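# Load aluminum blank into vise, tidy parts and blanks

## Task

Put a single plain gray aluminum blank onto the two loose low bars inside the open vise without tipping the bars over. The blank lies with one long edge pressed against the fixed jaw (the end block without hoses) and one short end pressed against the work stop (the short rod between the jaws). Every finished part goes flat into the black outfeed tray with its pocket facing up. Every other blank, aluminum or brass, finishes entirely on the infeed plate (the one with short pins), not stacked on another blank and not sitting on a pin. Each blank finishes either in the orientation the blanks had at the start or flipped over.

## Robot and tools

Robot: two 7-joint arms, left_arm and right_arm, each with a two-finger gripper that opens to 140 mm. Only left_arm's fingers can fold: grip parts near the fingertips (outer quarter of each pad). A grip nearer the palm may be loose, may slip, or may squeeze too hard. A fingertip pushed straight onto a surface folds easily unless the fingers are fully shut, so watch for that before a grip. right_arm's fingers are rigid.

Frames: the scene frame has its origin at table height midway between the two nominal bases, +z up, +x away from the robot over the table, left_arm on the +y side. left_arm's base sits near (0.008, 0.343, 0.030) m and right_arm's near (0.048, -0.439, 0.030) m, both almost unrotated. Each arm's end_effector_position and end_effector_quat_wxyz are in that arm's own base frame. The fixed camera and the table use the scene frame. The gripper's fingers point along its +z axis and close along its y axis. The reported position is the point between the closed pads; fingertips extend about 33 mm past it (about 9 mm when fully open). Reported poses may be off by a few centimetres.

Row layout (used by execute_actions and move): one flat list of 20 numbers covering both arms. First left_arm: 7 joint numbers, then gripper position, force_limit, speed. Then the same 10 for right_arm. Joint order in every row and every per-joint result list: elbow, waist, upper arm roll, shoulder, wrist pitch, forearm roll, wrist roll. All values are in [-1, 1]. Joint numbers are offsets from the arm's Joint targets as they stood when the action or move began, not absolute angles. Scale: 1.0 = 1.427 rad for elbow, waist, upper arm roll and shoulder; 3.044 rad for forearm roll; 2.596 rad for wrist pitch; 3.91 rad for wrist roll. Joint ranges (rad): waist ±2.901, shoulder ±1.836, upper arm roll ±2.901, elbow -3.077 to -0.117, forearm roll ±2.876, wrist pitch 0.440 to 4.622, wrist roll ±3.051. Exceeding a range by over 0.018 rad gets the action refused; passing the controller's own limit causes a torque fault, so stay more than 0.05 rad inside.

Gripper numbers are absolute commands, not offsets. position: +1 fully open, about -0.8 pads touching, -1 closes until blocked. force_limit from -1 to +1 sets squeeze (roughly 14 N to 58 N at slowest close); speed from -1 to +1 sets closing rate (about 30 to 250 mm/s), and faster closes grip much harder. To leave a gripper unchanged, repeat its previous three numbers; 0 is a real command. To tighten, raise force_limit and nudge position (e.g. -1 to -0.98); to loosen, open and reclose slowly.

Tools:
- execute_actions(actions, cameras): actions is a list of actions; each action is up to 15 rows, one per 1/30 s step, with the last row held to fill 15 steps. Empty list just returns state and images.
- move(target, speed, blend, blocking, cameras): target is one 20-number row or up to 15 rows, every row's joint offsets measured from the same starting Joint targets. speed is in rad/s for the joint with farthest to travel (0.01 to 2, default 0.5), one value or one per target. blend (rad) rounds corners between listed targets. It does not avoid obstacles or the other arm. Result adds a move: line (done, off_target, moving, held, fault) plus the farthest-off joint.
- wait(seconds 0 to 10): holds commands; a running move keeps going.
- stop(): brakes a running move; fingers keep moving.
- zoom_image(camera, region [x0,y0,x1,y1] pixels, max 504x504): cameras cam_high, cam_left_wrist, cam_right_wrist, each 896x504.
- clear_fault(arm): clears a reported torque or force fault on left_arm or right_arm.
- read_manual(section): licence texts only.
- finished_scene(scene): ends the scene permanently; call only when the goal holds without the robot.

Results: Joint positions and Joint velocities (rad, rad/s) per arm in the joint order above; Joint targets are what the next offsets count from. object_status: 0 moving, 1 blocked while opening, 2 blocked while closing (a grip), 3 reached target or pads met. position_measured is in counts: 3 open, about 75 = 100 mm, 139 = 60 mm, 200 = 20 mm, 230 pads together. Flange force is along gripper axes and includes held weight; External joint torques estimate outside pushes. "joint sent to its limit" and "joint command not followed" flag clamped commands. MOTOR HOT warns of an upcoming over-temperature stop.

Avoid: contact forces reaching 40 N or joint contact torques reaching their limits (35/35/32/30 for the big joints, 12 for the wrist joints) - that stops the arm until clear_fault. After a force fault with a held part pinning the arm, open before moving. Don't let parts drop, release them while moving, slam or press hard, squeeze hard on a part still resting on something, or swing loads fast. Never let the arms collide with each other. Nothing may fall or be left off the table. Keep the vise bars standing. Occasional disturbances may tug held parts or nudge loose ones.

Each tool is called after "Call:" in YAML: its name, and indented under it one key for each argument.

## Session

Call:
execute_actions:
  actions: []

Scene clock: 0.00 s.
left_arm: end_effector_position=(+0.1773, -0.2225, +0.2984) position_measured=3 object_status=3 end_effector_quat_wxyz=(-0.304, -0.357, +0.865, -0.182) | right_arm: end_effector_position=(+0.4602, +0.5841, +0.3235) position_measured=3 object_status=3 end_effector_quat_wxyz=(-0.361, +0.915, -0.176, -0.039)
Joint names: [elbow, waist, upper arm roll, shoulder, wrist pitch, forearm roll, wrist roll]
Joint positions: left_arm=[-2.711 -0.571 0.324 -0.837 1.675 -0.458 0.514] | right_arm=[-1.901 0.775 0.008 0.132 2.481 0.795 -0.941]
Joint velocities: within noise
Joint torques (N m): no reading
External joint torques (N m): no reading
Flange force (N): no reading
Joint targets: left_arm=[-2.711 -0.571 0.324 -0.837 1.675 -0.458 0.514] | right_arm=[-1.901 0.775 0.008 0.132 2.481 0.795 -0.941]
Tool commands: left_gripper/position=+1.0 left_gripper/force_limit=+1.0 left_gripper/speed=+1.0 right_gripper/position=+1.0 right_gripper/force_limit=+1.0 right_gripper/speed=+1.0

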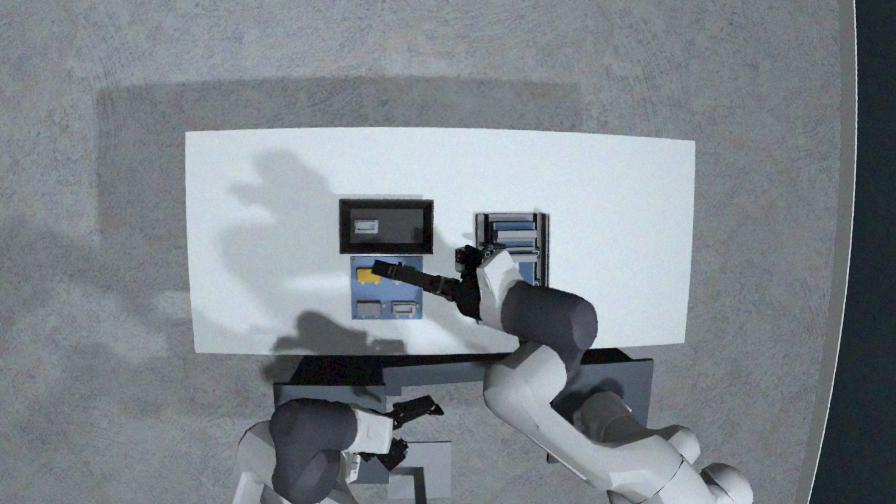

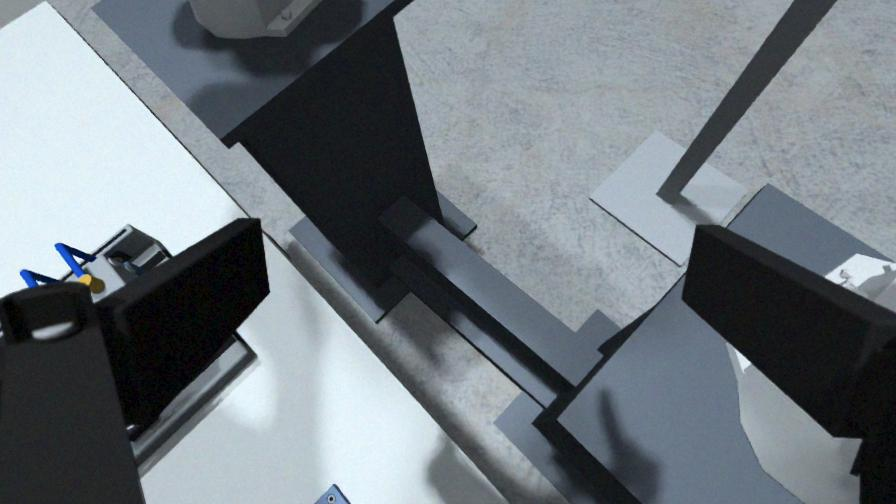

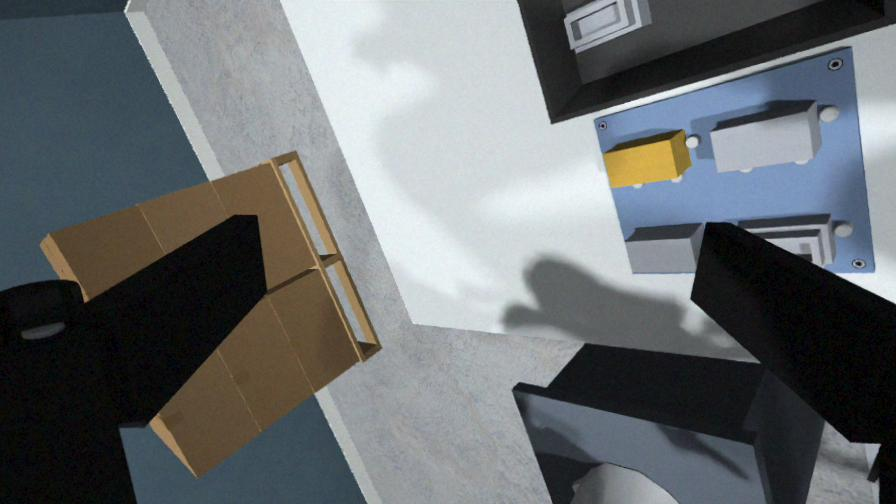

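Call:
zoom_image:
  camera: "cam_high"
  region: [320, 180, 580, 340]

Call:
zoom_image:
  camera: "cam_right_wrist"
  region: [510, 0, 896, 290]

Scaled by 1.938 from the camera's 896x504 image, which has a finer 1280x720 frame.

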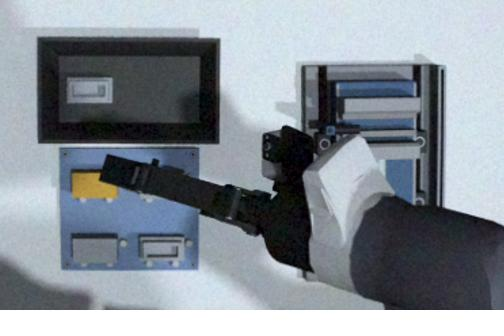

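Scaled by 1.306 from the camera's 896x504 image, which has a finer 1280x720 frame.

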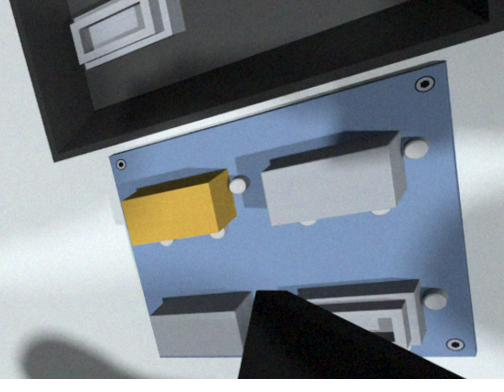

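Call:
move:
  target: [0,0,0,0,0,0,0,1,1,1,-0.1107,-0.131,-0.0056,-0.2151,-0.23,-0.2612,-0.0107,1,1,1]
  speed: [0.8]
  cameras: ["cam_high","cam_right_wrist"]

Scene clock: 61.17 s.
left_arm: end_effector_position=(+0.1773, -0.2225, +0.2984) position_measured=3 object_status=3 end_effector_quat_wxyz=(-0.304, -0.357, +0.865, -0.182) | right_arm: end_effector_position=(+0.4213, +0.2823, +0.3012) position_measured=3 object_status=3 end_effector_quat_wxyz=(-0.003, +1.000, -0.002, +0.002)
Joint names: [elbow, waist, upper arm roll, shoulder, wrist pitch, forearm roll, wrist roll]
Joint positions: left_arm=[-2.711 -0.571 0.324 -0.837 1.675 -0.458 0.514] | right_arm=[-2.057 0.589 -0.001 -0.174 1.889 0.003 -0.979]
Joint velocities: left_arm=[within noise] | right_arm=[-0.001 0 0.001 0 -0.005 -0.001 -0.002]
Joint torques (N m): left_arm=[23.5 0.57 -3.81 -3.19 1.4 -0.68 -0.06] | right_arm=[26.05 -0.71 0.47 -26.53 2.37 0.42 -0.35]
External joint torques (N m): left_arm=[0.14 0.56 1.02 -0.15 0.12 0.16 -0.07] | right_arm=[1.12 -0.75 0.59 0.1 -0.29 -0.37 -0.35]
Flange force (N): left_arm=[-1.8 1.4 -1.6] | right_arm=[3.7 -1.7 -3.2]
Joint targets: left_arm=[-2.711 -0.571 0.324 -0.837 1.675 -0.458 0.514] | right_arm=[-2.059 0.588 0.000 -0.175 1.884 0.000 -0.982]
move: done
camera_calibration:
cam_right_wrist: T_world_to_cam=[[0.0127922, -0.999829, -0.0133658, 0.290374], [-0.939096, -0.0166038, 0.343255, 0.301083], [-0.343418, 0.00816076, -0.939147, 0.560787], [0, 0, 0, 1]] pos_world=[0.471615, 0.290747, 0.427195]
Images, in order (width x height): cam_high 896x504, cam_right_wrist 896x504.

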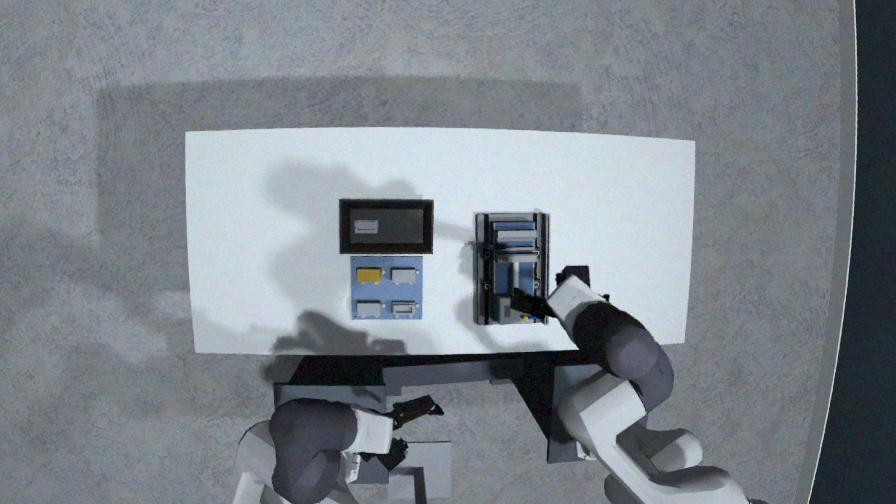

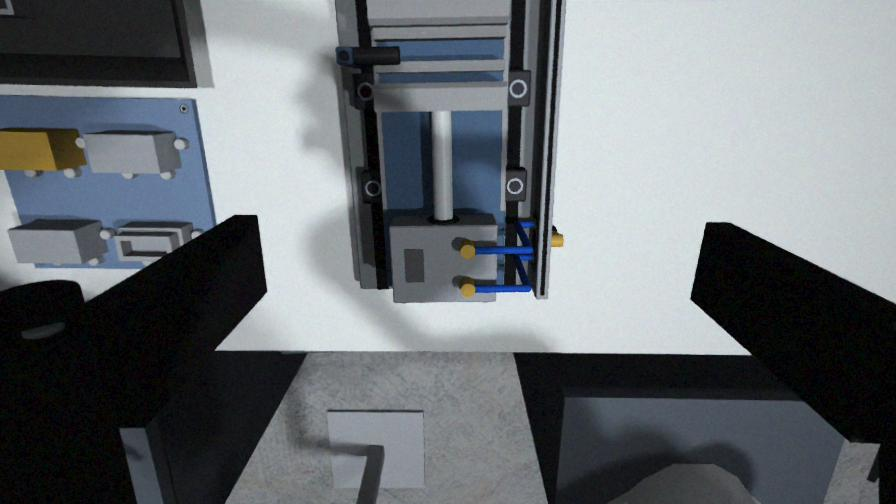

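Call:
zoom_image:
  camera: "cam_high"
  region: [455, 200, 575, 335]

Call:
zoom_image:
  camera: "cam_high"
  region: [330, 190, 445, 325]

Call:
zoom_image:
  camera: "cam_right_wrist"
  region: [320, 0, 580, 130]

Scaled by 3.733 from the camera's 896x504 image, which has a finer 1280x720 frame.

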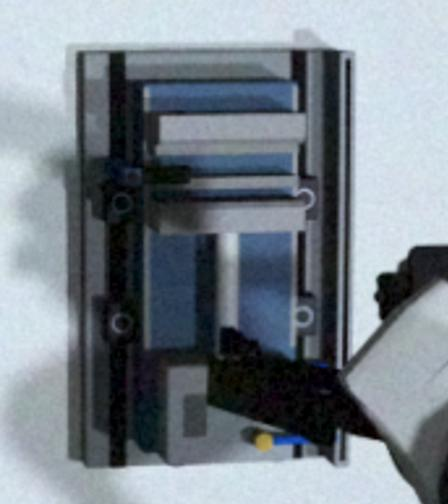

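Scaled by 3.733 from the camera's 896x504 image, which has a finer 1280x720 frame.

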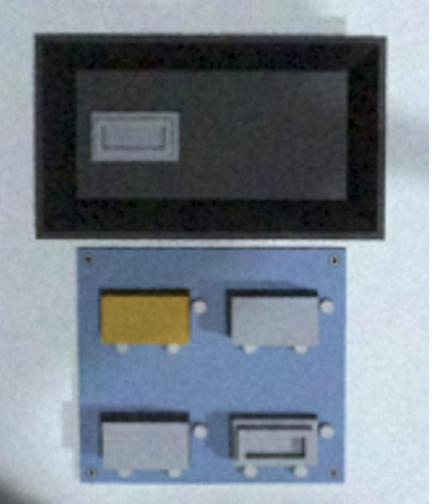

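Scaled by 1.938 from the camera's 896x504 image, which has a finer 1280x720 frame.

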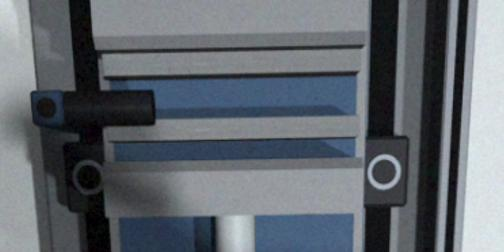

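Call:
move:
  target: [0.3556,0.132,-0.227,0.3252,0.06,0.1505,0.1724,1,1,1,0,0,0,0,0,0,0.8034,1,1,1]
  speed: [1.2]

Scene clock: 91.67 s.
left_arm: end_effector_position=(+0.4086, -0.1656, +0.3200) position_measured=3 object_status=3 end_effector_quat_wxyz=(-0.001, -0.002, +1.000, -0.002) | right_arm: end_effector_position=(+0.4210, +0.2820, +0.3009) position_measured=3 object_status=3 end_effector_quat_wxyz=(+0.001, -0.002, +1.000, +0.002)
Joint names: [elbow, waist, upper arm roll, shoulder, wrist pitch, forearm roll, wrist roll]
Joint positions: left_arm=[-2.205 -0.384 0.001 -0.375 1.828 -0.004 1.185] | right_arm=[-2.057 0.589 -0.001 -0.174 1.888 0.003 2.154]
Joint velocities: left_arm=[within noise] | right_arm=[-0.001 0 0 -0.001 0.001 -0.001 0.009]
Joint torques (N m): left_arm=[25.1 0.97 0.21 -18.85 2.77 1.15 0.19] | right_arm=[26.04 -0.66 0.52 -26.32 2.23 0.53 0.14]
External joint torques (N m): left_arm=[0.45 1.04 0.63 0.4 0.31 0.41 0.19] | right_arm=[1.22 -0.65 0.7 0.27 -0.24 -0.31 0.14]
Flange force (N): left_arm=[-3.2 1.0 -0.2] | right_arm=[-3.8 3.0 -3.2]
Joint targets: left_arm=[-2.203 -0.382 0.000 -0.374 1.831 0.000 1.189] | right_arm=[-2.059 0.588 0.000 -0.175 1.884 0.000 2.159]
move: done
camera_calibration:
cam_left_wrist: T_world_to_cam=[[-0.00345817, 0.999991, -0.00231882, 0.174791], [0.941898, 0.00403611, 0.335874, -0.48356], [0.335881, -0.00102258, -0.941904, 0.306929], [0, 0, 0, 1]] pos_world=[0.352977, -0.172524, 0.451918]
cam_right_wrist: T_world_to_cam=[[-0.0218573, 0.999757, -0.00269531, -0.262427], [0.936908, 0.0214239, 0.34892, -0.501387], [0.348893, 0.00510118, -0.937149, 0.269229], [0, 0, 0, 1]] pos_world=[0.370086, 0.271732, 0.426545]

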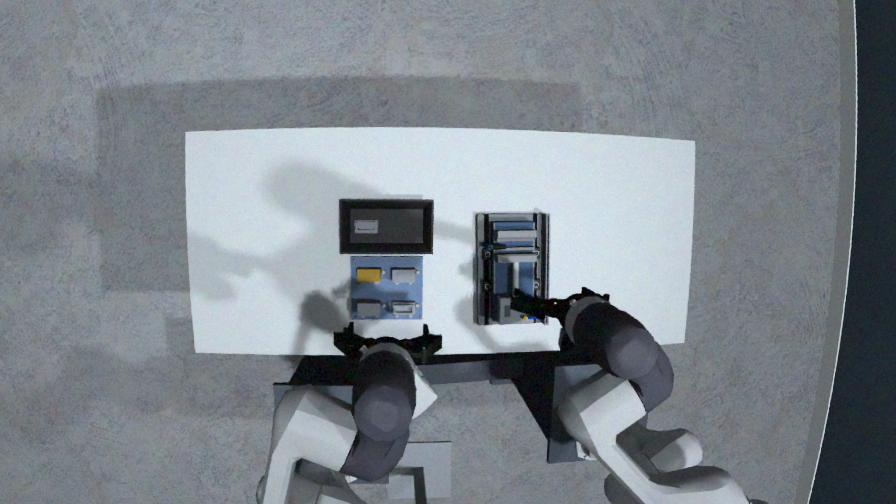

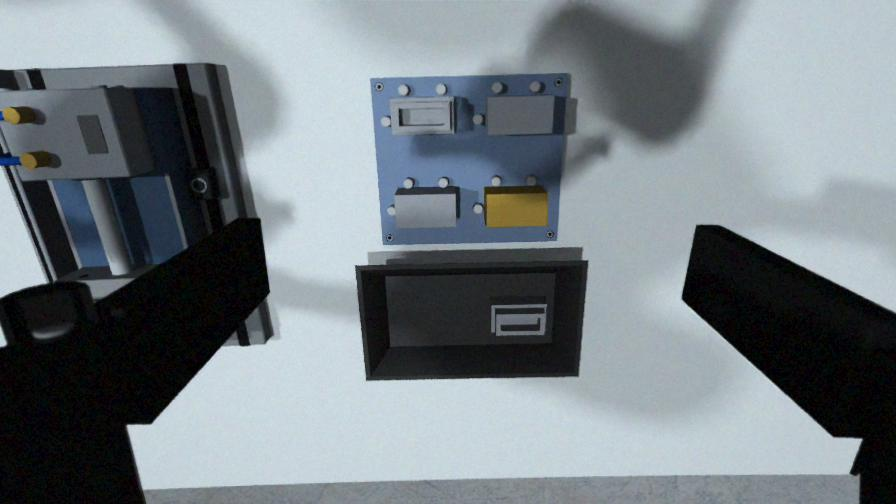

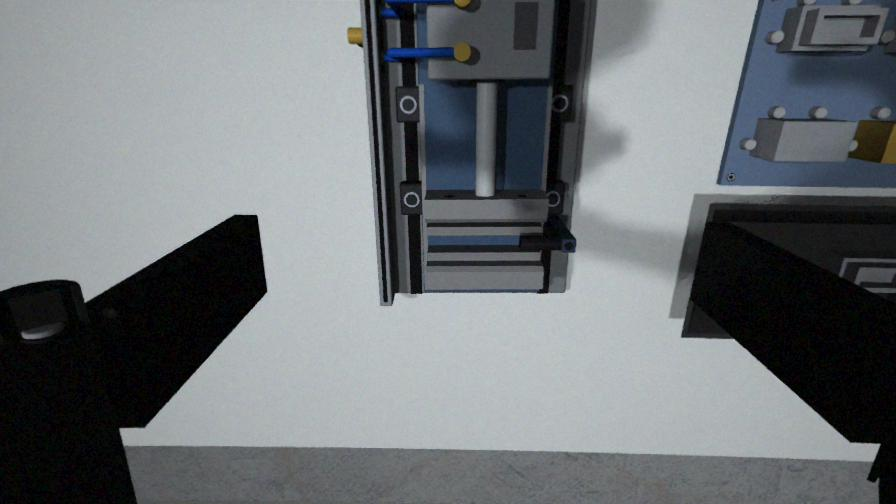

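Call:
zoom_image:
  camera: "cam_left_wrist"
  region: [350, 60, 600, 390]

Call:
zoom_image:
  camera: "cam_right_wrist"
  region: [360, 160, 600, 310]

Scaled by 1.527 from the camera's 896x504 image, which has a finer 1280x720 frame.

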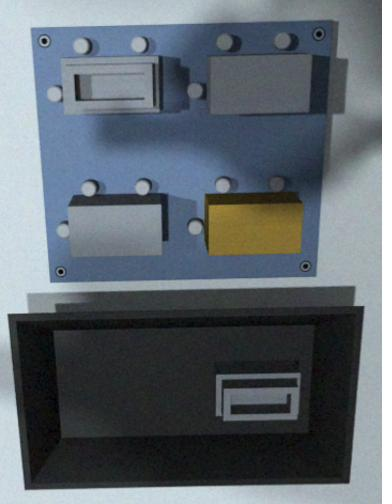

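Scaled by 2.100 from the camera's 896x504 image, which has a finer 1280x720 frame.

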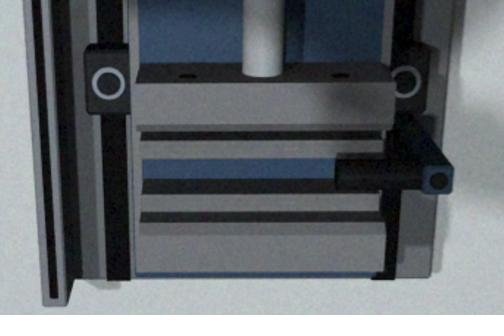

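Call:
zoom_image:
  camera: "cam_left_wrist"
  region: [470, 285, 570, 350]

Call:
zoom_image:
  camera: "cam_left_wrist"
  region: [370, 75, 570, 145]

Call:
zoom_image:
  camera: "cam_left_wrist"
  region: [370, 170, 570, 250]

Scaled by 5.040 from the camera's 896x504 image, which has a finer 1280x720 frame.

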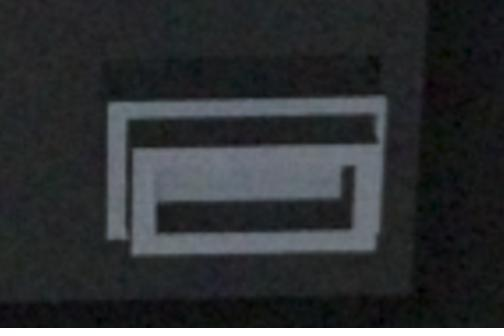

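Scaled by 2.520 from the camera's 896x504 image, which has a finer 1280x720 frame.

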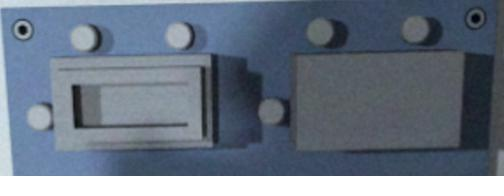

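Scaled by 2.520 from the camera's 896x504 image, which has a finer 1280x720 frame.

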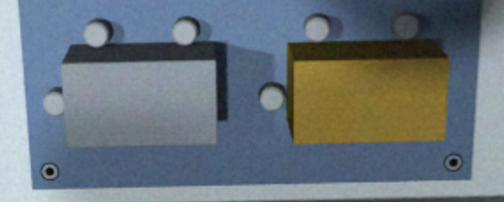

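Call:
move:
  target: [-0.2739,-0.0652,0,0.1119,0.2113,0,-0.0238,1,1,1,-0.0364,-0.03,0,0.1286,0.0907,0,-0.011,1,1,1]
  speed: [0.8]
  cameras: ["cam_left_wrist","cam_right_wrist"]

Call:
zoom_image:
  camera: "cam_right_wrist"
  region: [330, 120, 660, 310]

Call:
zoom_image:
  camera: "cam_left_wrist"
  region: [330, 100, 660, 300]

Scene clock: 193.07 s.
left_arm: end_effector_position=(+0.3784, -0.1944, +0.1197) position_measured=3 object_status=3 end_effector_quat_wxyz=(-0.002, +0.000, +1.000, +0.000) | right_arm: end_effector_position=(+0.4635, +0.2823, +0.1998) position_measured=3 object_status=3 end_effector_quat_wxyz=(-0.002, +0.002, +1.000, +0.000)
Joint names: [elbow, waist, upper arm roll, shoulder, wrist pitch, forearm roll, wrist roll]
Joint positions: left_arm=[-2.593 -0.474 0.001 -0.214 2.376 -0.003 1.101] | right_arm=[-2.11 0.547 -0.001 0.008 2.115 0.003 2.12]
Joint velocities: left_arm=[-0.001 0.001 -0.001 0 0.004 0.001 -0.006] | right_arm=[within noise]
Joint torques (N m): left_arm=[21.27 0.19 0.65 -21.78 2.79 0.83 -0.17] | right_arm=[25.35 -0.83 0.72 -31.57 2.6 0.46 -0.36]
External joint torques (N m): left_arm=[-0.16 0.23 0.88 -0.08 0.35 0.3 -0.17] | right_arm=[1.36 -0.79 0.74 0.63 0.15 -0.29 -0.36]
Flange force (N): left_arm=[0.2 1.4 1.0] | right_arm=[-6.0 2.8 -1.0]
Joint targets: left_arm=[-2.594 -0.475 0.000 -0.214 2.379 0.000 1.096] | right_arm=[-2.111 0.545 0.000 0.008 2.119 0.000 2.116]
move: done
camera_calibration:
cam_left_wrist: T_world_to_cam=[[0.00141799, 0.999999, 0.000247751, 0.200829], [0.942321, -0.00141912, 0.334707, -0.388813], [0.334707, -0.00024115, -0.942322, 0.129001], [0, 0, 0, 1]] pos_world=[0.322925, -0.201349, 0.251649]
cam_right_wrist: T_world_to_cam=[[-0.0127157, 0.999891, -0.00745548, -0.26544], [0.939438, 0.0145, 0.342411, -0.503846], [0.342482, -0.00264997, -0.939521, 0.165271], [0, 0, 0, 1]] pos_world=[0.413354, 0.273154, 0.325819]
Images, in order (width x height): cam_left_wrist 896x504, cam_right_wrist 896x504.

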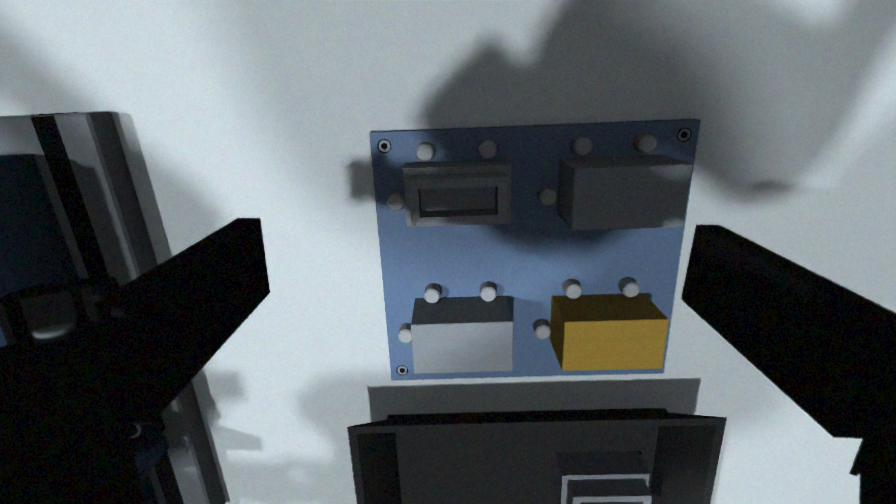

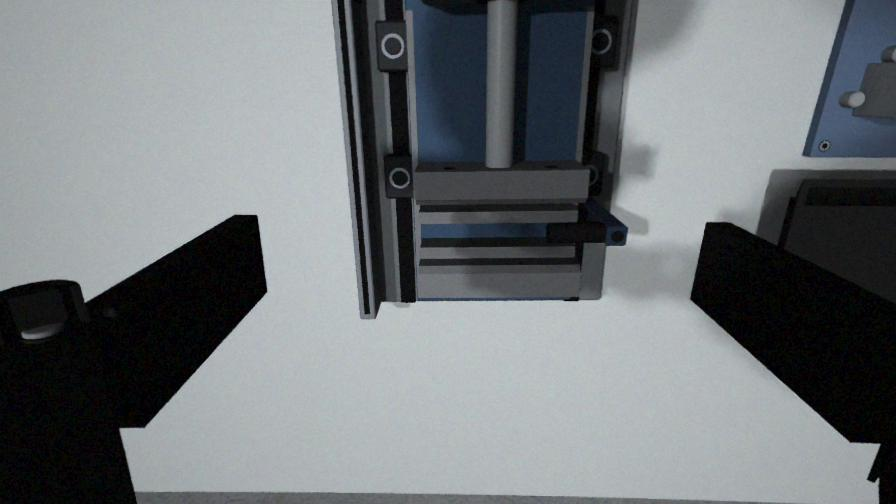

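Scaled by 1.527 from the camera's 896x504 image, which has a finer 1280x720 frame.

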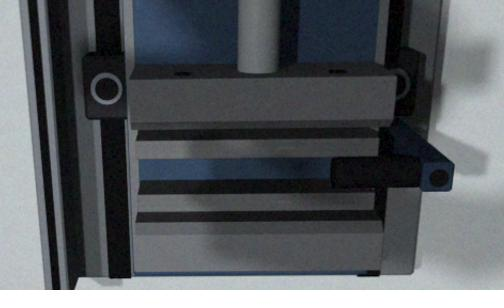

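Scaled by 1.527 from the camera's 896x504 image, which has a finer 1280x720 frame.

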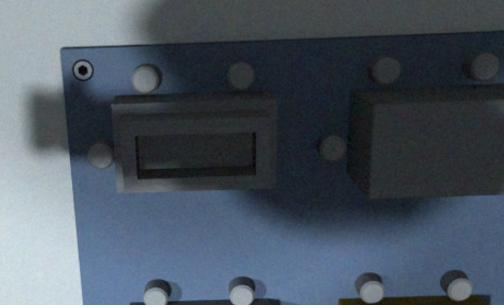

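Call:
zoom_image:
  camera: "cam_left_wrist"
  region: [380, 130, 540, 240]

Call:
zoom_image:
  camera: "cam_right_wrist"
  region: [380, 150, 640, 310]

Scaled by 3.150 from the camera's 896x504 image, which has a finer 1280x720 frame.

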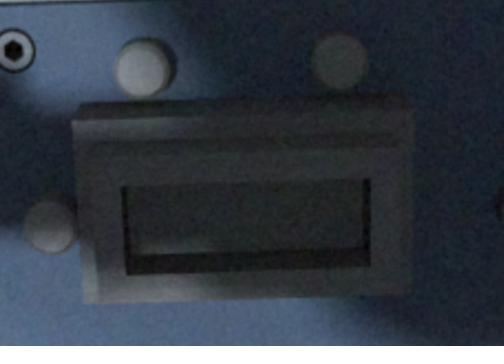

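Scaled by 1.938 from the camera's 896x504 image, which has a finer 1280x720 frame.

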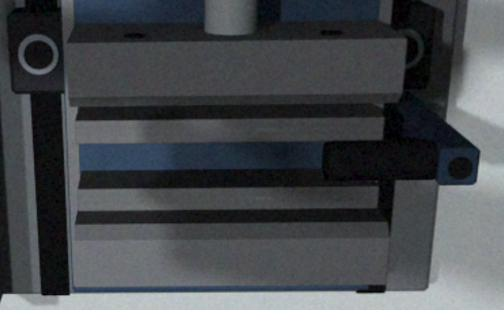

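Call:
zoom_image:
  camera: "cam_left_wrist"
  region: [400, 270, 520, 345]

Call:
move:
  target: [0,0,0,0,0,0,0,1,1,1,0.2557,-0.06,0,0.1914,-0.0353,0,-0.0219,1,1,1]
  speed: [0.8]
  cameras: ["cam_right_wrist"]

Call:
zoom_image:
  camera: "cam_right_wrist"
  region: [330, 0, 660, 190]

Scaled by 4.200 from the camera's 896x504 image, which has a finer 1280x720 frame.

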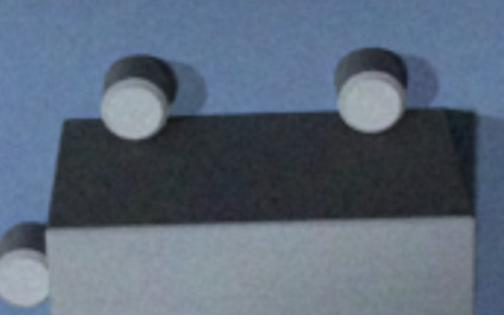

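Scene clock: 301.17 s.
left_arm: end_effector_position=(+0.3785, -0.1945, +0.1196) position_measured=3 object_status=3 end_effector_quat_wxyz=(-0.002, -0.001, +1.000, -0.001) | right_arm: end_effector_position=(+0.5710, +0.2829, +0.2007) position_measured=3 object_status=3 end_effector_quat_wxyz=(+0.002, +0.003, +1.000, +0.002)
Joint names: [elbow, waist, upper arm roll, shoulder, wrist pitch, forearm roll, wrist roll]
Joint positions: left_arm=[-2.593 -0.474 0.001 -0.214 2.377 -0.003 1.099] | right_arm=[-1.747 0.46 -0.001 0.28 2.032 0.003 2.035]
Joint velocities: left_arm=[within noise] | right_arm=[0.001 0 0.001 0 0 0 -0.006]
Joint torques (N m): left_arm=[21.41 0.25 0.64 -21.73 2.73 0.82 -0.19] | right_arm=[26.09 -0.33 1.02 -40.53 2.2 0.52 -0.36]
External joint torques (N m): left_arm=[-0.03 0.23 0.81 -0.01 0.28 0.29 -0.19] | right_arm=[1.75 -0.25 0.82 0.96 -0.25 -0.26 -0.36]
Flange force (N): left_arm=[-0.3 1.0 0.8] | right_arm=[-10.1 4.7 -2.4]
Joint targets: left_arm=[-2.594 -0.475 0.000 -0.214 2.379 0.000 1.096] | right_arm=[-1.746 0.459 0.000 0.281 2.028 0.000 2.030]
move: done
camera_calibration:
cam_right_wrist: T_world_to_cam=[[-0.0106529, 0.999937, -0.00349584, -0.26663], [0.936678, 0.0112026, 0.350012, -0.604149], [0.350029, 0.000454155, -0.936739, 0.123512], [0, 0, 0, 1]] pos_world=[0.51982, 0.273325, 0.326225]
Images, in order (width x height): cam_right_wrist 896x504.

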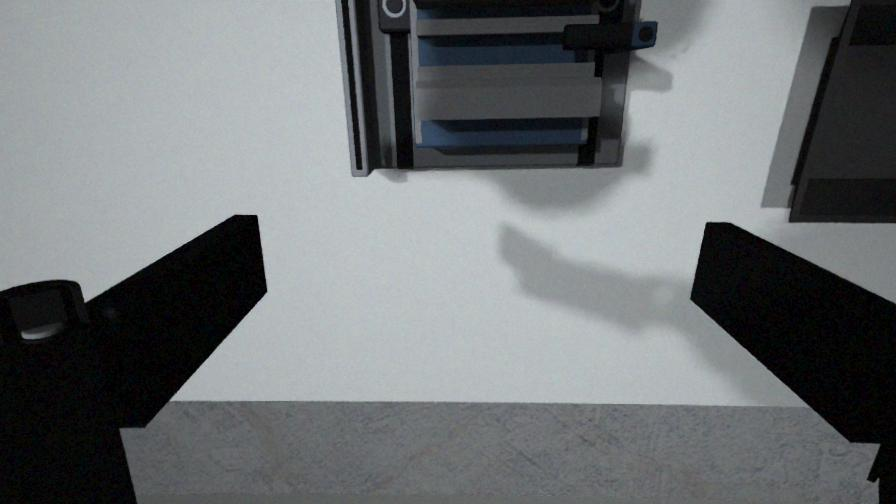

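Scaled by 1.527 from the camera's 896x504 image, which has a finer 1280x720 frame.

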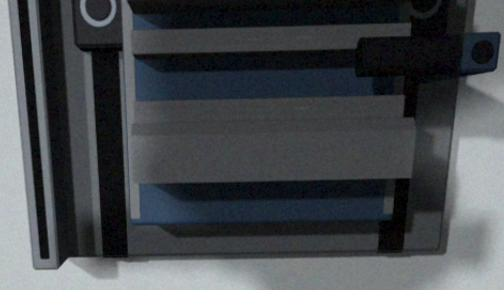

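Call:
move:
  target: [-0.0123,0.0016,0,0.0502,0.0347,0,-0.409,-0.079,-1,0,-0.3016,0.0582,0,-0.1199,0.0995,0,0.0212,1,1,1]
  speed: [0.9]
  cameras: ["cam_left_wrist","cam_right_wrist"]

Call:
zoom_image:
  camera: "cam_right_wrist"
  region: [350, 90, 680, 280]

Scene clock: 343.30 s.
left_arm: end_effector_position=(+0.3813, -0.1958, +0.0907) position_measured=139 object_status=3 end_effector_quat_wxyz=(+0.001, +0.717, -0.697, +0.000) | right_arm: end_effector_position=(+0.4698, +0.2819, +0.1294) position_measured=3 object_status=3 end_effector_quat_wxyz=(-0.002, +0.001, +1.000, +0.000)
Joint names: [elbow, waist, upper arm roll, shoulder, wrist pitch, forearm roll, wrist roll]
Joint positions: left_arm=[-2.611 -0.474 0.001 -0.144 2.467 -0.003 -0.499] | right_arm=[-2.175 0.541 -0.001 0.112 2.282 0.003 2.11]
Joint velocities: left_arm=[0 -0.001 0 -0.001 0 0 -0.005] | right_arm=[within noise]
Joint torques (N m): left_arm=[20.34 0.6 0.67 -22.86 2.94 0.77 -0.22] | right_arm=[23.65 0.16 0.83 -34.23 2.64 0.42 0.09]
External joint torques (N m): left_arm=[-0.1 0.62 0.81 0.39 0.35 0.29 -0.22] | right_arm=[1.1 0.31 0.86 -0.04 0.2 -0.24 0.09]
Flange force (N): left_arm=[-0.8 -1.2 2.0] | right_arm=[-2.6 2.9 -0.6]
Joint targets: left_arm=[-2.612 -0.473 0.000 -0.142 2.469 0.000 -0.504] | right_arm=[-2.176 0.542 0.000 0.110 2.286 0.000 2.113]
move: done
camera_calibration:
cam_left_wrist: T_world_to_cam=[[-0.999626, -0.0272877, 0.0020359, 0.382623], [-0.0250082, 0.94125, 0.336784, 0.171386], [-0.0111063, 0.336607, -0.94158, 0.298442], [0, 0, 0, 1]] pos_world=[0.390081, -0.251334, 0.222508]
cam_right_wrist: T_world_to_cam=[[-0.0160404, 0.99984, -0.00795463, -0.263796], [0.939379, 0.0177946, 0.342417, -0.486543], [0.342504, -0.00197991, -0.939514, 0.0967932], [0, 0, 0, 1]] pos_world=[0.419665, 0.272603, 0.255441]
Images, in order (width x height): cam_left_wrist 896x504, cam_right_wrist 896x504.

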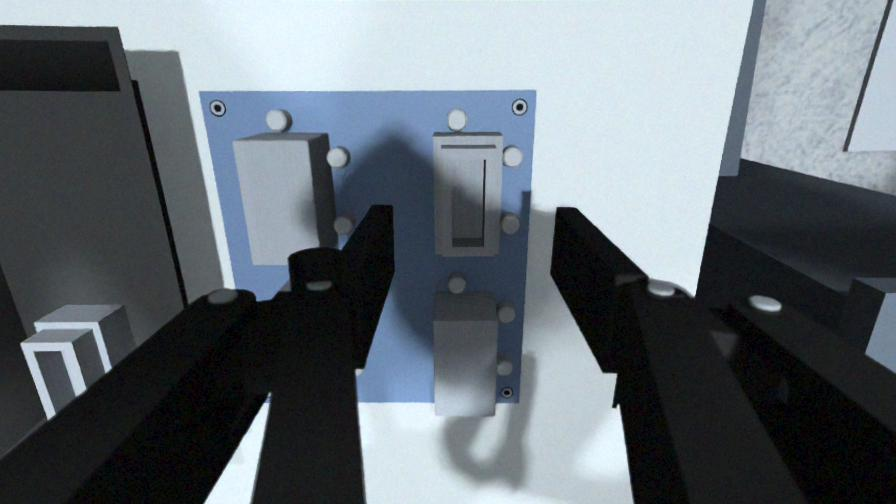

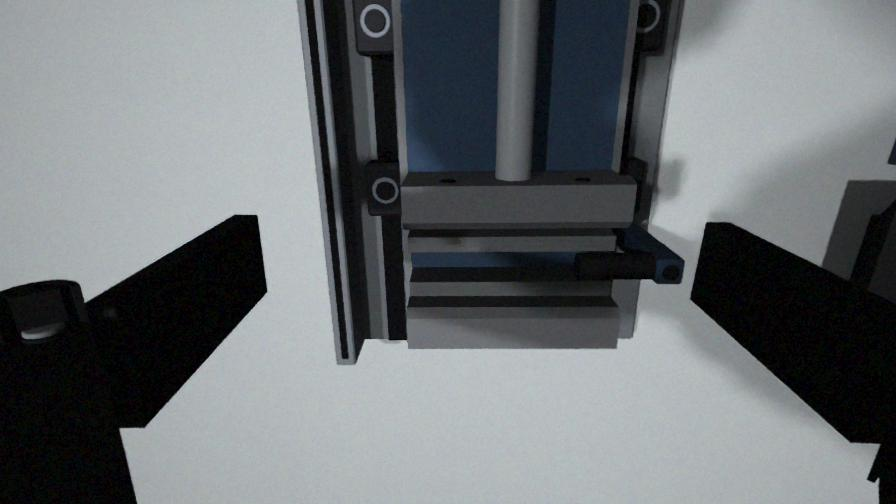

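Scaled by 1.527 from the camera's 896x504 image, which has a finer 1280x720 frame.

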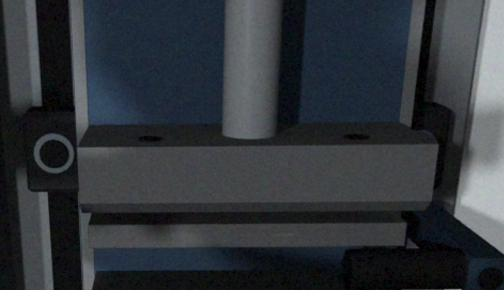

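Call:
move:
  target:
    - [-0.0142,-0.0054,0,0.124,0.0764,0,-0.0017,-0.079,-1,0,0,0,0,0,0,0,0,1,1,1]
    - [-0.0142,-0.0054,0,0.124,0.0764,0,-0.0017,-1,-1,-1,0,0,0,0,0,0,0,1,1,1]
  speed: [0.3,0.3]
  cameras: ["cam_left_wrist"]

Scene clock: 368.67 s.
left_arm: end_effector_position=(+0.3821, -0.1986, +0.0243) position_measured=180 object_status=0 end_effector_quat_wxyz=(+0.001, +0.718, -0.696, +0.001) | right_arm: end_effector_position=(+0.4698, +0.2819, +0.1294) position_measured=3 object_status=3 end_effector_quat_wxyz=(-0.002, +0.001, +1.000, +0.000)
Joint names: [elbow, waist, upper arm roll, shoulder, wrist pitch, forearm roll, wrist roll]
Joint positions: left_arm=[-2.632 -0.479 0.001 0.033 2.665 -0.003 -0.507] | right_arm=[-2.175 0.541 -0.001 0.111 2.282 0.002 2.11]
Joint velocities: within noise
Joint torques (N m): left_arm=[17.04 0.24 0.77 -24.99 2.89 0.64 -0.21] | right_arm=[23.79 0.09 0.86 -34.25 2.59 0.41 0.09]
External joint torques (N m): left_arm=[-0.67 0.21 0.71 1.62 0.27 0.29 -0.21] | right_arm=[1.15 0 0.67 0.13 0.14 -0.25 0.09]
Flange force (N): left_arm=[0.2 -1.5 5.5] | right_arm=[-3.4 2.9 -0.5]
Joint targets: left_arm=[-2.632 -0.481 0.000 0.035 2.668 0.000 -0.510] | right_arm=[-2.176 0.542 0.000 0.110 2.286 0.000 2.113]
move: done
camera_calibration:
cam_left_wrist: T_world_to_cam=[[-0.999527, -0.0307278, 0.00118249, 0.382799], [-0.0285314, 0.941051, 0.337059, 0.197655], [-0.0114699, 0.336865, -0.941483, 0.237041], [0, 0, 0, 1]] pos_world=[0.390976, -0.254092, 0.156096]
Images, in order (width x height): cam_left_wrist 896x504.

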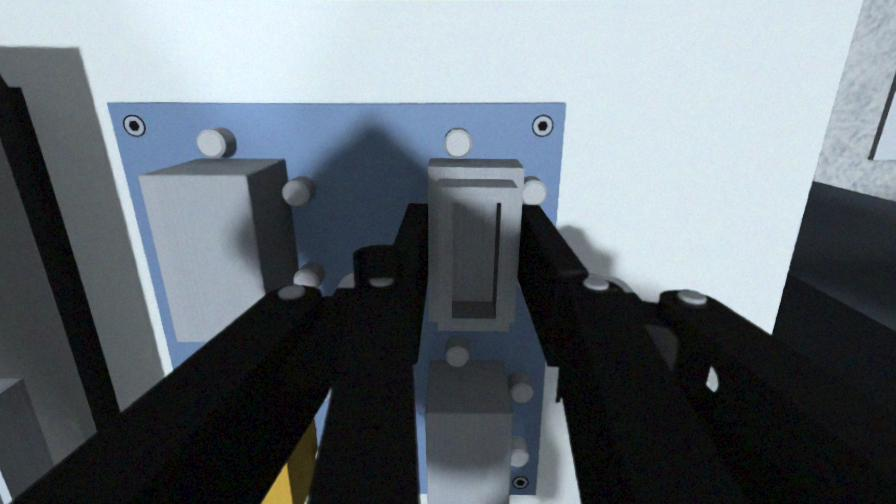

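Call:
execute_actions:
  actions: []
  cameras: []

Scene clock: 386.97 s.
left_arm: end_effector_position=(+0.3821, -0.1986, +0.0243) position_measured=180 object_status=2 end_effector_quat_wxyz=(+0.001, +0.718, -0.696, +0.001) | right_arm: end_effector_position=(+0.4698, +0.2819, +0.1294) position_measured=3 object_status=3 end_effector_quat_wxyz=(-0.002, +0.001, +1.000, +0.000)
Joint names: [elbow, waist, upper arm roll, shoulder, wrist pitch, forearm roll, wrist roll]
Joint positions: left_arm=[-2.632 -0.479 0.001 0.033 2.666 -0.003 -0.507] | right_arm=[-2.175 0.541 -0.001 0.111 2.282 0.002 2.11]
Joint velocities: within noise
Joint torques (N m): left_arm=[17.12 0.17 0.76 -25.07 2.91 0.62 -0.2] | right_arm=[23.88 0.12 0.92 -34.17 2.58 0.44 0.06]
External joint torques (N m): left_arm=[-0.53 0.18 0.73 1.5 0.31 0.27 -0.2] | right_arm=[1.32 0.14 0.83 0.03 0.14 -0.22 0.06]
Flange force (N): left_arm=[0.3 -1.6 5.2] | right_arm=[-3.6 3.3 -0.8]
Joint targets: left_arm=[-2.632 -0.481 0.000 0.035 2.668 0.000 -0.510] | right_arm=[-2.176 0.542 0.000 0.110 2.286 0.000 2.113]
Tool commands: left_gripper/position=-1.0 left_gripper/force_limit=-1.0 left_gripper/speed=-1.0 right_gripper/position=+1.0 right_gripper/force_limit=+1.0 right_gripper/speed=+1.0
No camera images: "cameras" was empty.

Call:
move:
  target:
    - [0.0333,0.0005,0,-0.1583,-0.1057,0,0,-1,-1,-1,0,0,0,0,0,0,0,1,1,1]
    - [0.5268,0.1247,0,0.2116,-0.1737,0,0.0452,-1,-1,-1,0,0,0,0,0,0,0,1,1,1]
  speed: [0.4,0.6]
  blend: [0.05,0]
  cameras: ["cam_left_wrist"]

Scene clock: 391.73 s.
left_arm: end_effector_position=(+0.5969, -0.1875, +0.1192) position_measured=180 object_status=2 end_effector_quat_wxyz=(+0.001, +0.720, -0.694, +0.000) | right_arm: end_effector_position=(+0.4698, +0.2819, +0.1294) position_measured=3 object_status=3 end_effector_quat_wxyz=(-0.002, +0.001, +1.000, +0.000)
Joint names: [elbow, waist, upper arm roll, shoulder, wrist pitch, forearm roll, wrist roll]
Joint positions: left_arm=[-1.883 -0.304 0 0.336 2.218 -0.003 -0.339] | right_arm=[-2.175 0.541 -0.001 0.111 2.283 0.002 2.11]
Joint velocities: left_arm=[0 0 0 0 -0.001 0.001 0.005] | right_arm=[within noise]
Joint torques (N m): left_arm=[24.17 0.61 0.98 -42.2 2.63 0.88 0.26] | right_arm=[23.87 0.08 0.79 -34.11 2.55 0.45 0.07]
External joint torques (N m): left_arm=[0.98 0.51 0.59 -0.26 0.03 0.28 0.26] | right_arm=[1.21 0.04 0.65 0.29 0.1 -0.21 0.07]
Flange force (N): left_arm=[-0.1 -3.6 -1.1] | right_arm=[-4.0 3.2 -0.4]
Joint targets: left_arm=[-1.880 -0.303 0.000 0.337 2.217 0.000 -0.334] | right_arm=[-2.176 0.542 0.000 0.110 2.286 0.000 2.113]
move: done
camera_calibration:
cam_left_wrist: T_world_to_cam=[[-0.999326, -0.0365756, 0.00296633, 0.596265], [-0.033441, 0.940994, 0.336766, 0.164383], [-0.0151087, 0.33644, -0.941584, 0.327255], [0, 0, 0, 1]] pos_world=[0.606305, -0.242977, 0.251011]
Images, in order (width x height): cam_left_wrist 896x504.

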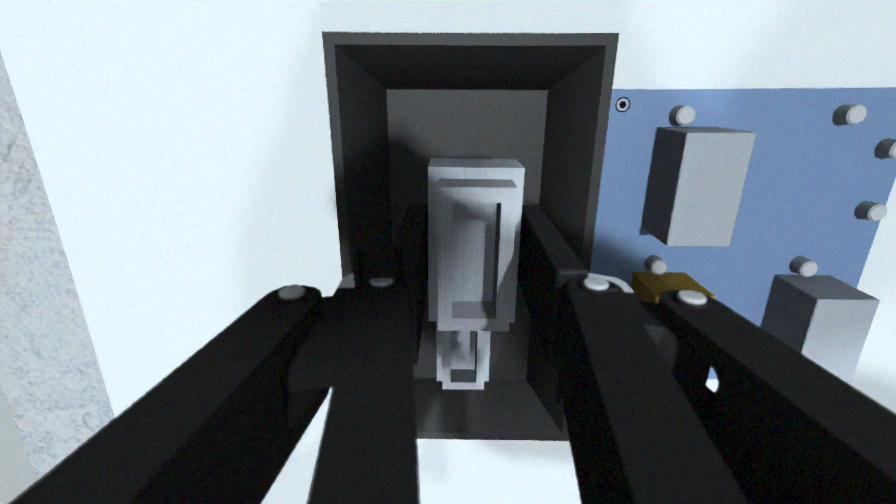

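Call:
move:
  target:
    - [-0.0367,-0.0011,0,0.0745,0.0611,0,-0.0001,-1,-1,-1,0,0,0,0,0,0,0,1,1,1]
    - [-0.0392,-0.0011,0,0.1031,0.0782,0,-0.0001,-1,-1,-1,0,0,0,0,0,0,0,1,1,1]
  speed: [0.25,0.05]
  blend: [0.02,0]
  cameras: ["cam_left_wrist"]

Scene clock: 403.97 s.
left_arm: end_effector_position=(+0.5959, -0.1870, +0.0276) position_measured=180 object_status=2 end_effector_quat_wxyz=(+0.000, +0.720, -0.694, +0.001) | right_arm: end_effector_position=(+0.4698, +0.2819, +0.1294) position_measured=3 object_status=3 end_effector_quat_wxyz=(-0.002, +0.001, +1.000, +0.000)
Joint names: [elbow, waist, upper arm roll, shoulder, wrist pitch, forearm roll, wrist roll]
Joint positions: left_arm=[-1.935 -0.304 0 0.475 2.412 -0.003 -0.337] | right_arm=[-2.175 0.541 -0.001 0.111 2.283 0.002 2.11]
Joint velocities: left_arm=[0 0.001 0 0 0.006 0 0] | right_arm=[within noise]
Joint torques (N m): left_arm=[19.86 0.36 0.85 -38.67 3.66 0.77 0.09] | right_arm=[24.02 0.08 0.8 -34.14 2.54 0.41 0.03]
External joint torques (N m): left_arm=[-1.38 0.25 0.36 5.23 1.06 0.27 0.09] | right_arm=[1.42 0.17 0.79 0.19 0.1 -0.24 0.03]
Flange force (N): left_arm=[1.3 -5.3 11.6] | right_arm=[-4.3 3.6 -0.8]
Joint targets: left_arm=[-1.936 -0.304 0.000 0.484 2.420 0.000 -0.334] | right_arm=[-2.176 0.542 0.000 0.110 2.286 0.000 2.113]
move: done
camera_calibration:
cam_left_wrist: T_world_to_cam=[[-0.999383, -0.0351093, -0.000543144, 0.595956], [-0.0332491, 0.941233, 0.336118, 0.194665], [-0.0112897, 0.335929, -0.94182, 0.238412], [0, 0, 0, 1]] pos_world=[0.604752, -0.242391, 0.159435]
Images, in order (width x height): cam_left_wrist 896x504.

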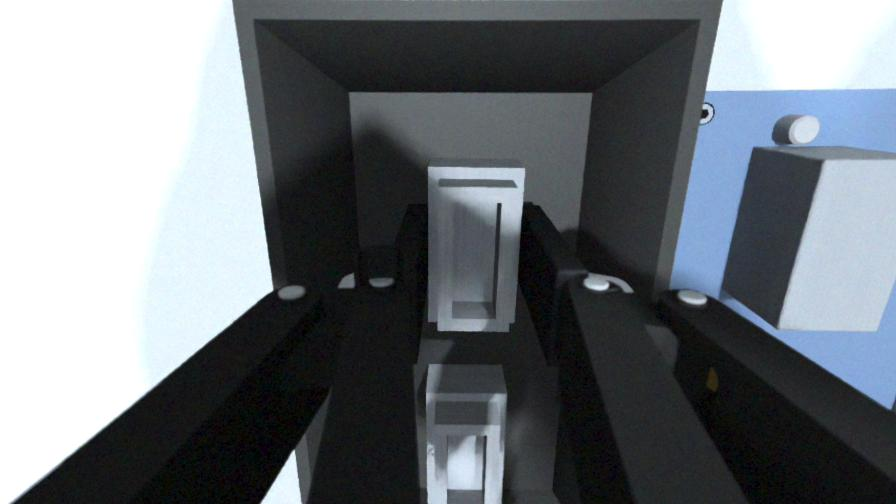

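Call:
execute_actions:
  actions: []
  cameras: ["cam_left_wrist"]

Scene clock: 418.90 s.
left_arm: end_effector_position=(+0.5959, -0.1870, +0.0275) position_measured=180 object_status=2 end_effector_quat_wxyz=(+0.000, +0.720, -0.694, +0.002) | right_arm: end_effector_position=(+0.4698, +0.2819, +0.1294) position_measured=3 object_status=3 end_effector_quat_wxyz=(-0.002, +0.001, +1.000, +0.000)
Joint names: [elbow, waist, upper arm roll, shoulder, wrist pitch, forearm roll, wrist roll]
Joint positions: left_arm=[-1.935 -0.304 0 0.475 2.412 -0.003 -0.337] | right_arm=[-2.175 0.541 -0.001 0.111 2.283 0.002 2.11]
Joint velocities: within noise
Joint torques (N m): left_arm=[19.97 0.54 1.01 -38.52 3.72 0.76 0.11] | right_arm=[23.96 0.12 0.78 -34.05 2.55 0.44 0.08]
External joint torques (N m): left_arm=[-1.28 0.5 0.57 5.44 1.13 0.25 0.11] | right_arm=[1.36 0.07 0.62 0.25 0.11 -0.22 0.08]
Flange force (N): left_arm=[1.2 -6.2 12.1] | right_arm=[-4.4 3.5 -0.6]
Joint targets: left_arm=[-1.936 -0.304 0.000 0.484 2.420 0.000 -0.334] | right_arm=[-2.176 0.542 0.000 0.110 2.286 0.000 2.113]
Tool commands: left_gripper/position=-1.0 left_gripper/force_limit=-1.0 left_gripper/speed=-1.0 right_gripper/position=+1.0 right_gripper/force_limit=+1.0 right_gripper/speed=+1.0
camera_calibration:
cam_left_wrist: T_world_to_cam=[[-0.999384, -0.0351005, -0.00067721, 0.596005], [-0.0332862, 0.941244, 0.336082, 0.194704], [-0.0111592, 0.335898, -0.941832, 0.238329], [0, 0, 0, 1]] pos_world=[0.604778, -0.242398, 0.159433]
Images, in order (width x height): cam_left_wrist 896x504.

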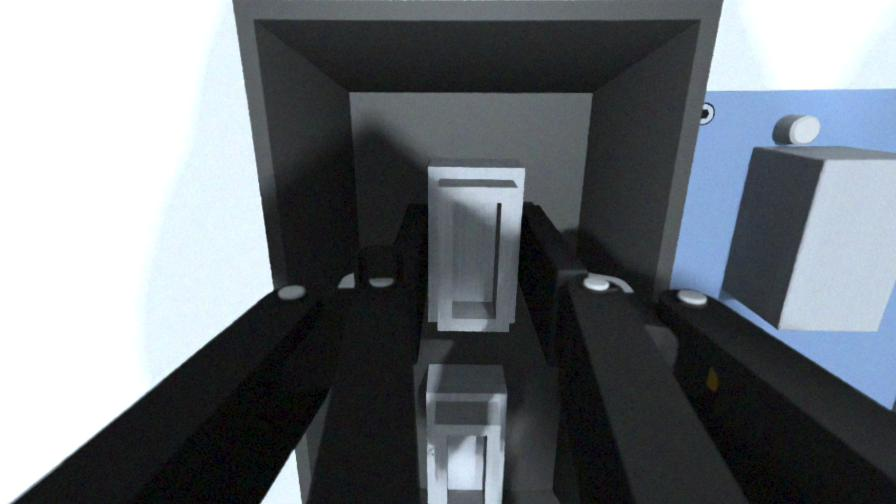

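Call:
move:
  target:
    - [0.0007,0,0,-0.00631,-0.00308,0,0,-1,-1,-1,0,0,0,0,0,0,0,1,1,1]
    - [0.0007,0,0,-0.00631,-0.00308,0,0,-0.2,-1,-1,0,0,0,0,0,0,0,1,1,1]
    - [0.0332,0,0,-0.10687,-0.07704,0,0,-0.2,-1,-1,0,0,0,0,0,0,0,1,1,1]
  speed: [0.05,0.05,0.25]
  cameras: ["cam_left_wrist","cam_high"]

Scene clock: 446.30 s.
left_arm: end_effector_position=(+0.5964, -0.1874, +0.1199) position_measured=154 object_status=3 end_effector_quat_wxyz=(+0.001, +0.720, -0.694, +0.001) | right_arm: end_effector_position=(+0.4698, +0.2819, +0.1294) position_measured=3 object_status=3 end_effector_quat_wxyz=(-0.002, +0.001, +1.000, +0.000)
Joint names: [elbow, waist, upper arm roll, shoulder, wrist pitch, forearm roll, wrist roll]
Joint positions: left_arm=[-1.889 -0.304 0 0.331 2.223 -0.003 -0.337] | right_arm=[-2.175 0.541 -0.001 0.111 2.283 0.002 2.11]
Joint velocities: left_arm=[0 0 0.001 0.001 -0.004 0.001 0] | right_arm=[within noise]
Joint torques (N m): left_arm=[23.35 0.59 1 -41.75 2.51 0.85 0.13] | right_arm=[23.94 0.01 0.86 -34.07 2.55 0.43 0.01]
External joint torques (N m): left_arm=[0.17 0.58 0.7 0 -0.09 0.25 0.13] | right_arm=[1.47 0.1 0.84 -0.01 0.12 -0.23 0.01]
Flange force (N): left_arm=[-0.8 -1.2 -0.3] | right_arm=[-4.0 3.4 -1.1]
Joint targets: left_arm=[-1.889 -0.304 0.000 0.331 2.220 0.000 -0.334] | right_arm=[-2.176 0.542 0.000 0.110 2.286 0.000 2.113]
move: done
camera_calibration:
cam_left_wrist: T_world_to_cam=[[-0.999399, -0.0346636, -0.0000809892, 0.596522], [-0.0326778, 0.94136, 0.335816, 0.163674], [-0.0115644, 0.335617, -0.941927, 0.325661], [0, 0, 0, 1]] pos_world=[0.605278, -0.242696, 0.251833]
Images, in order (width x height): cam_high 896x504, cam_left_wrist 896x504.

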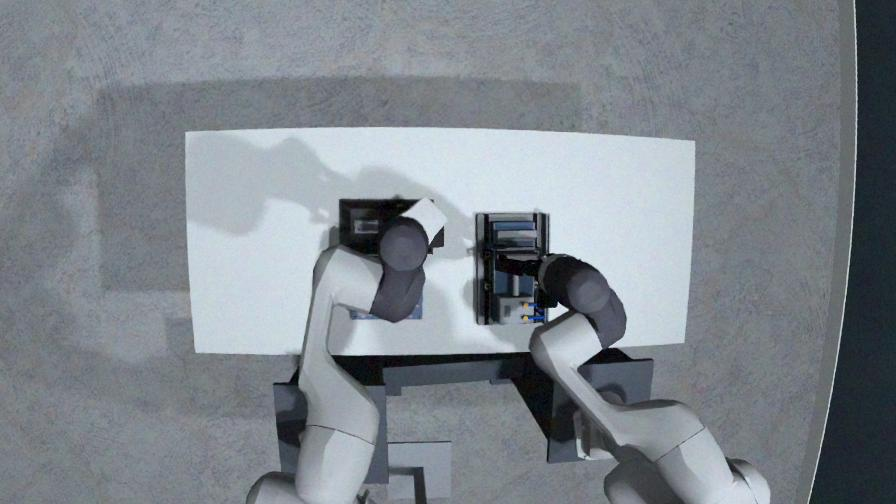

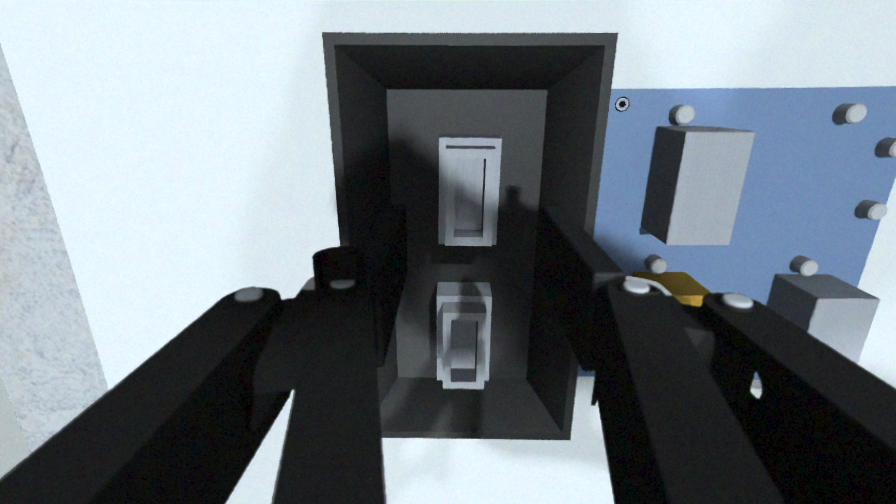

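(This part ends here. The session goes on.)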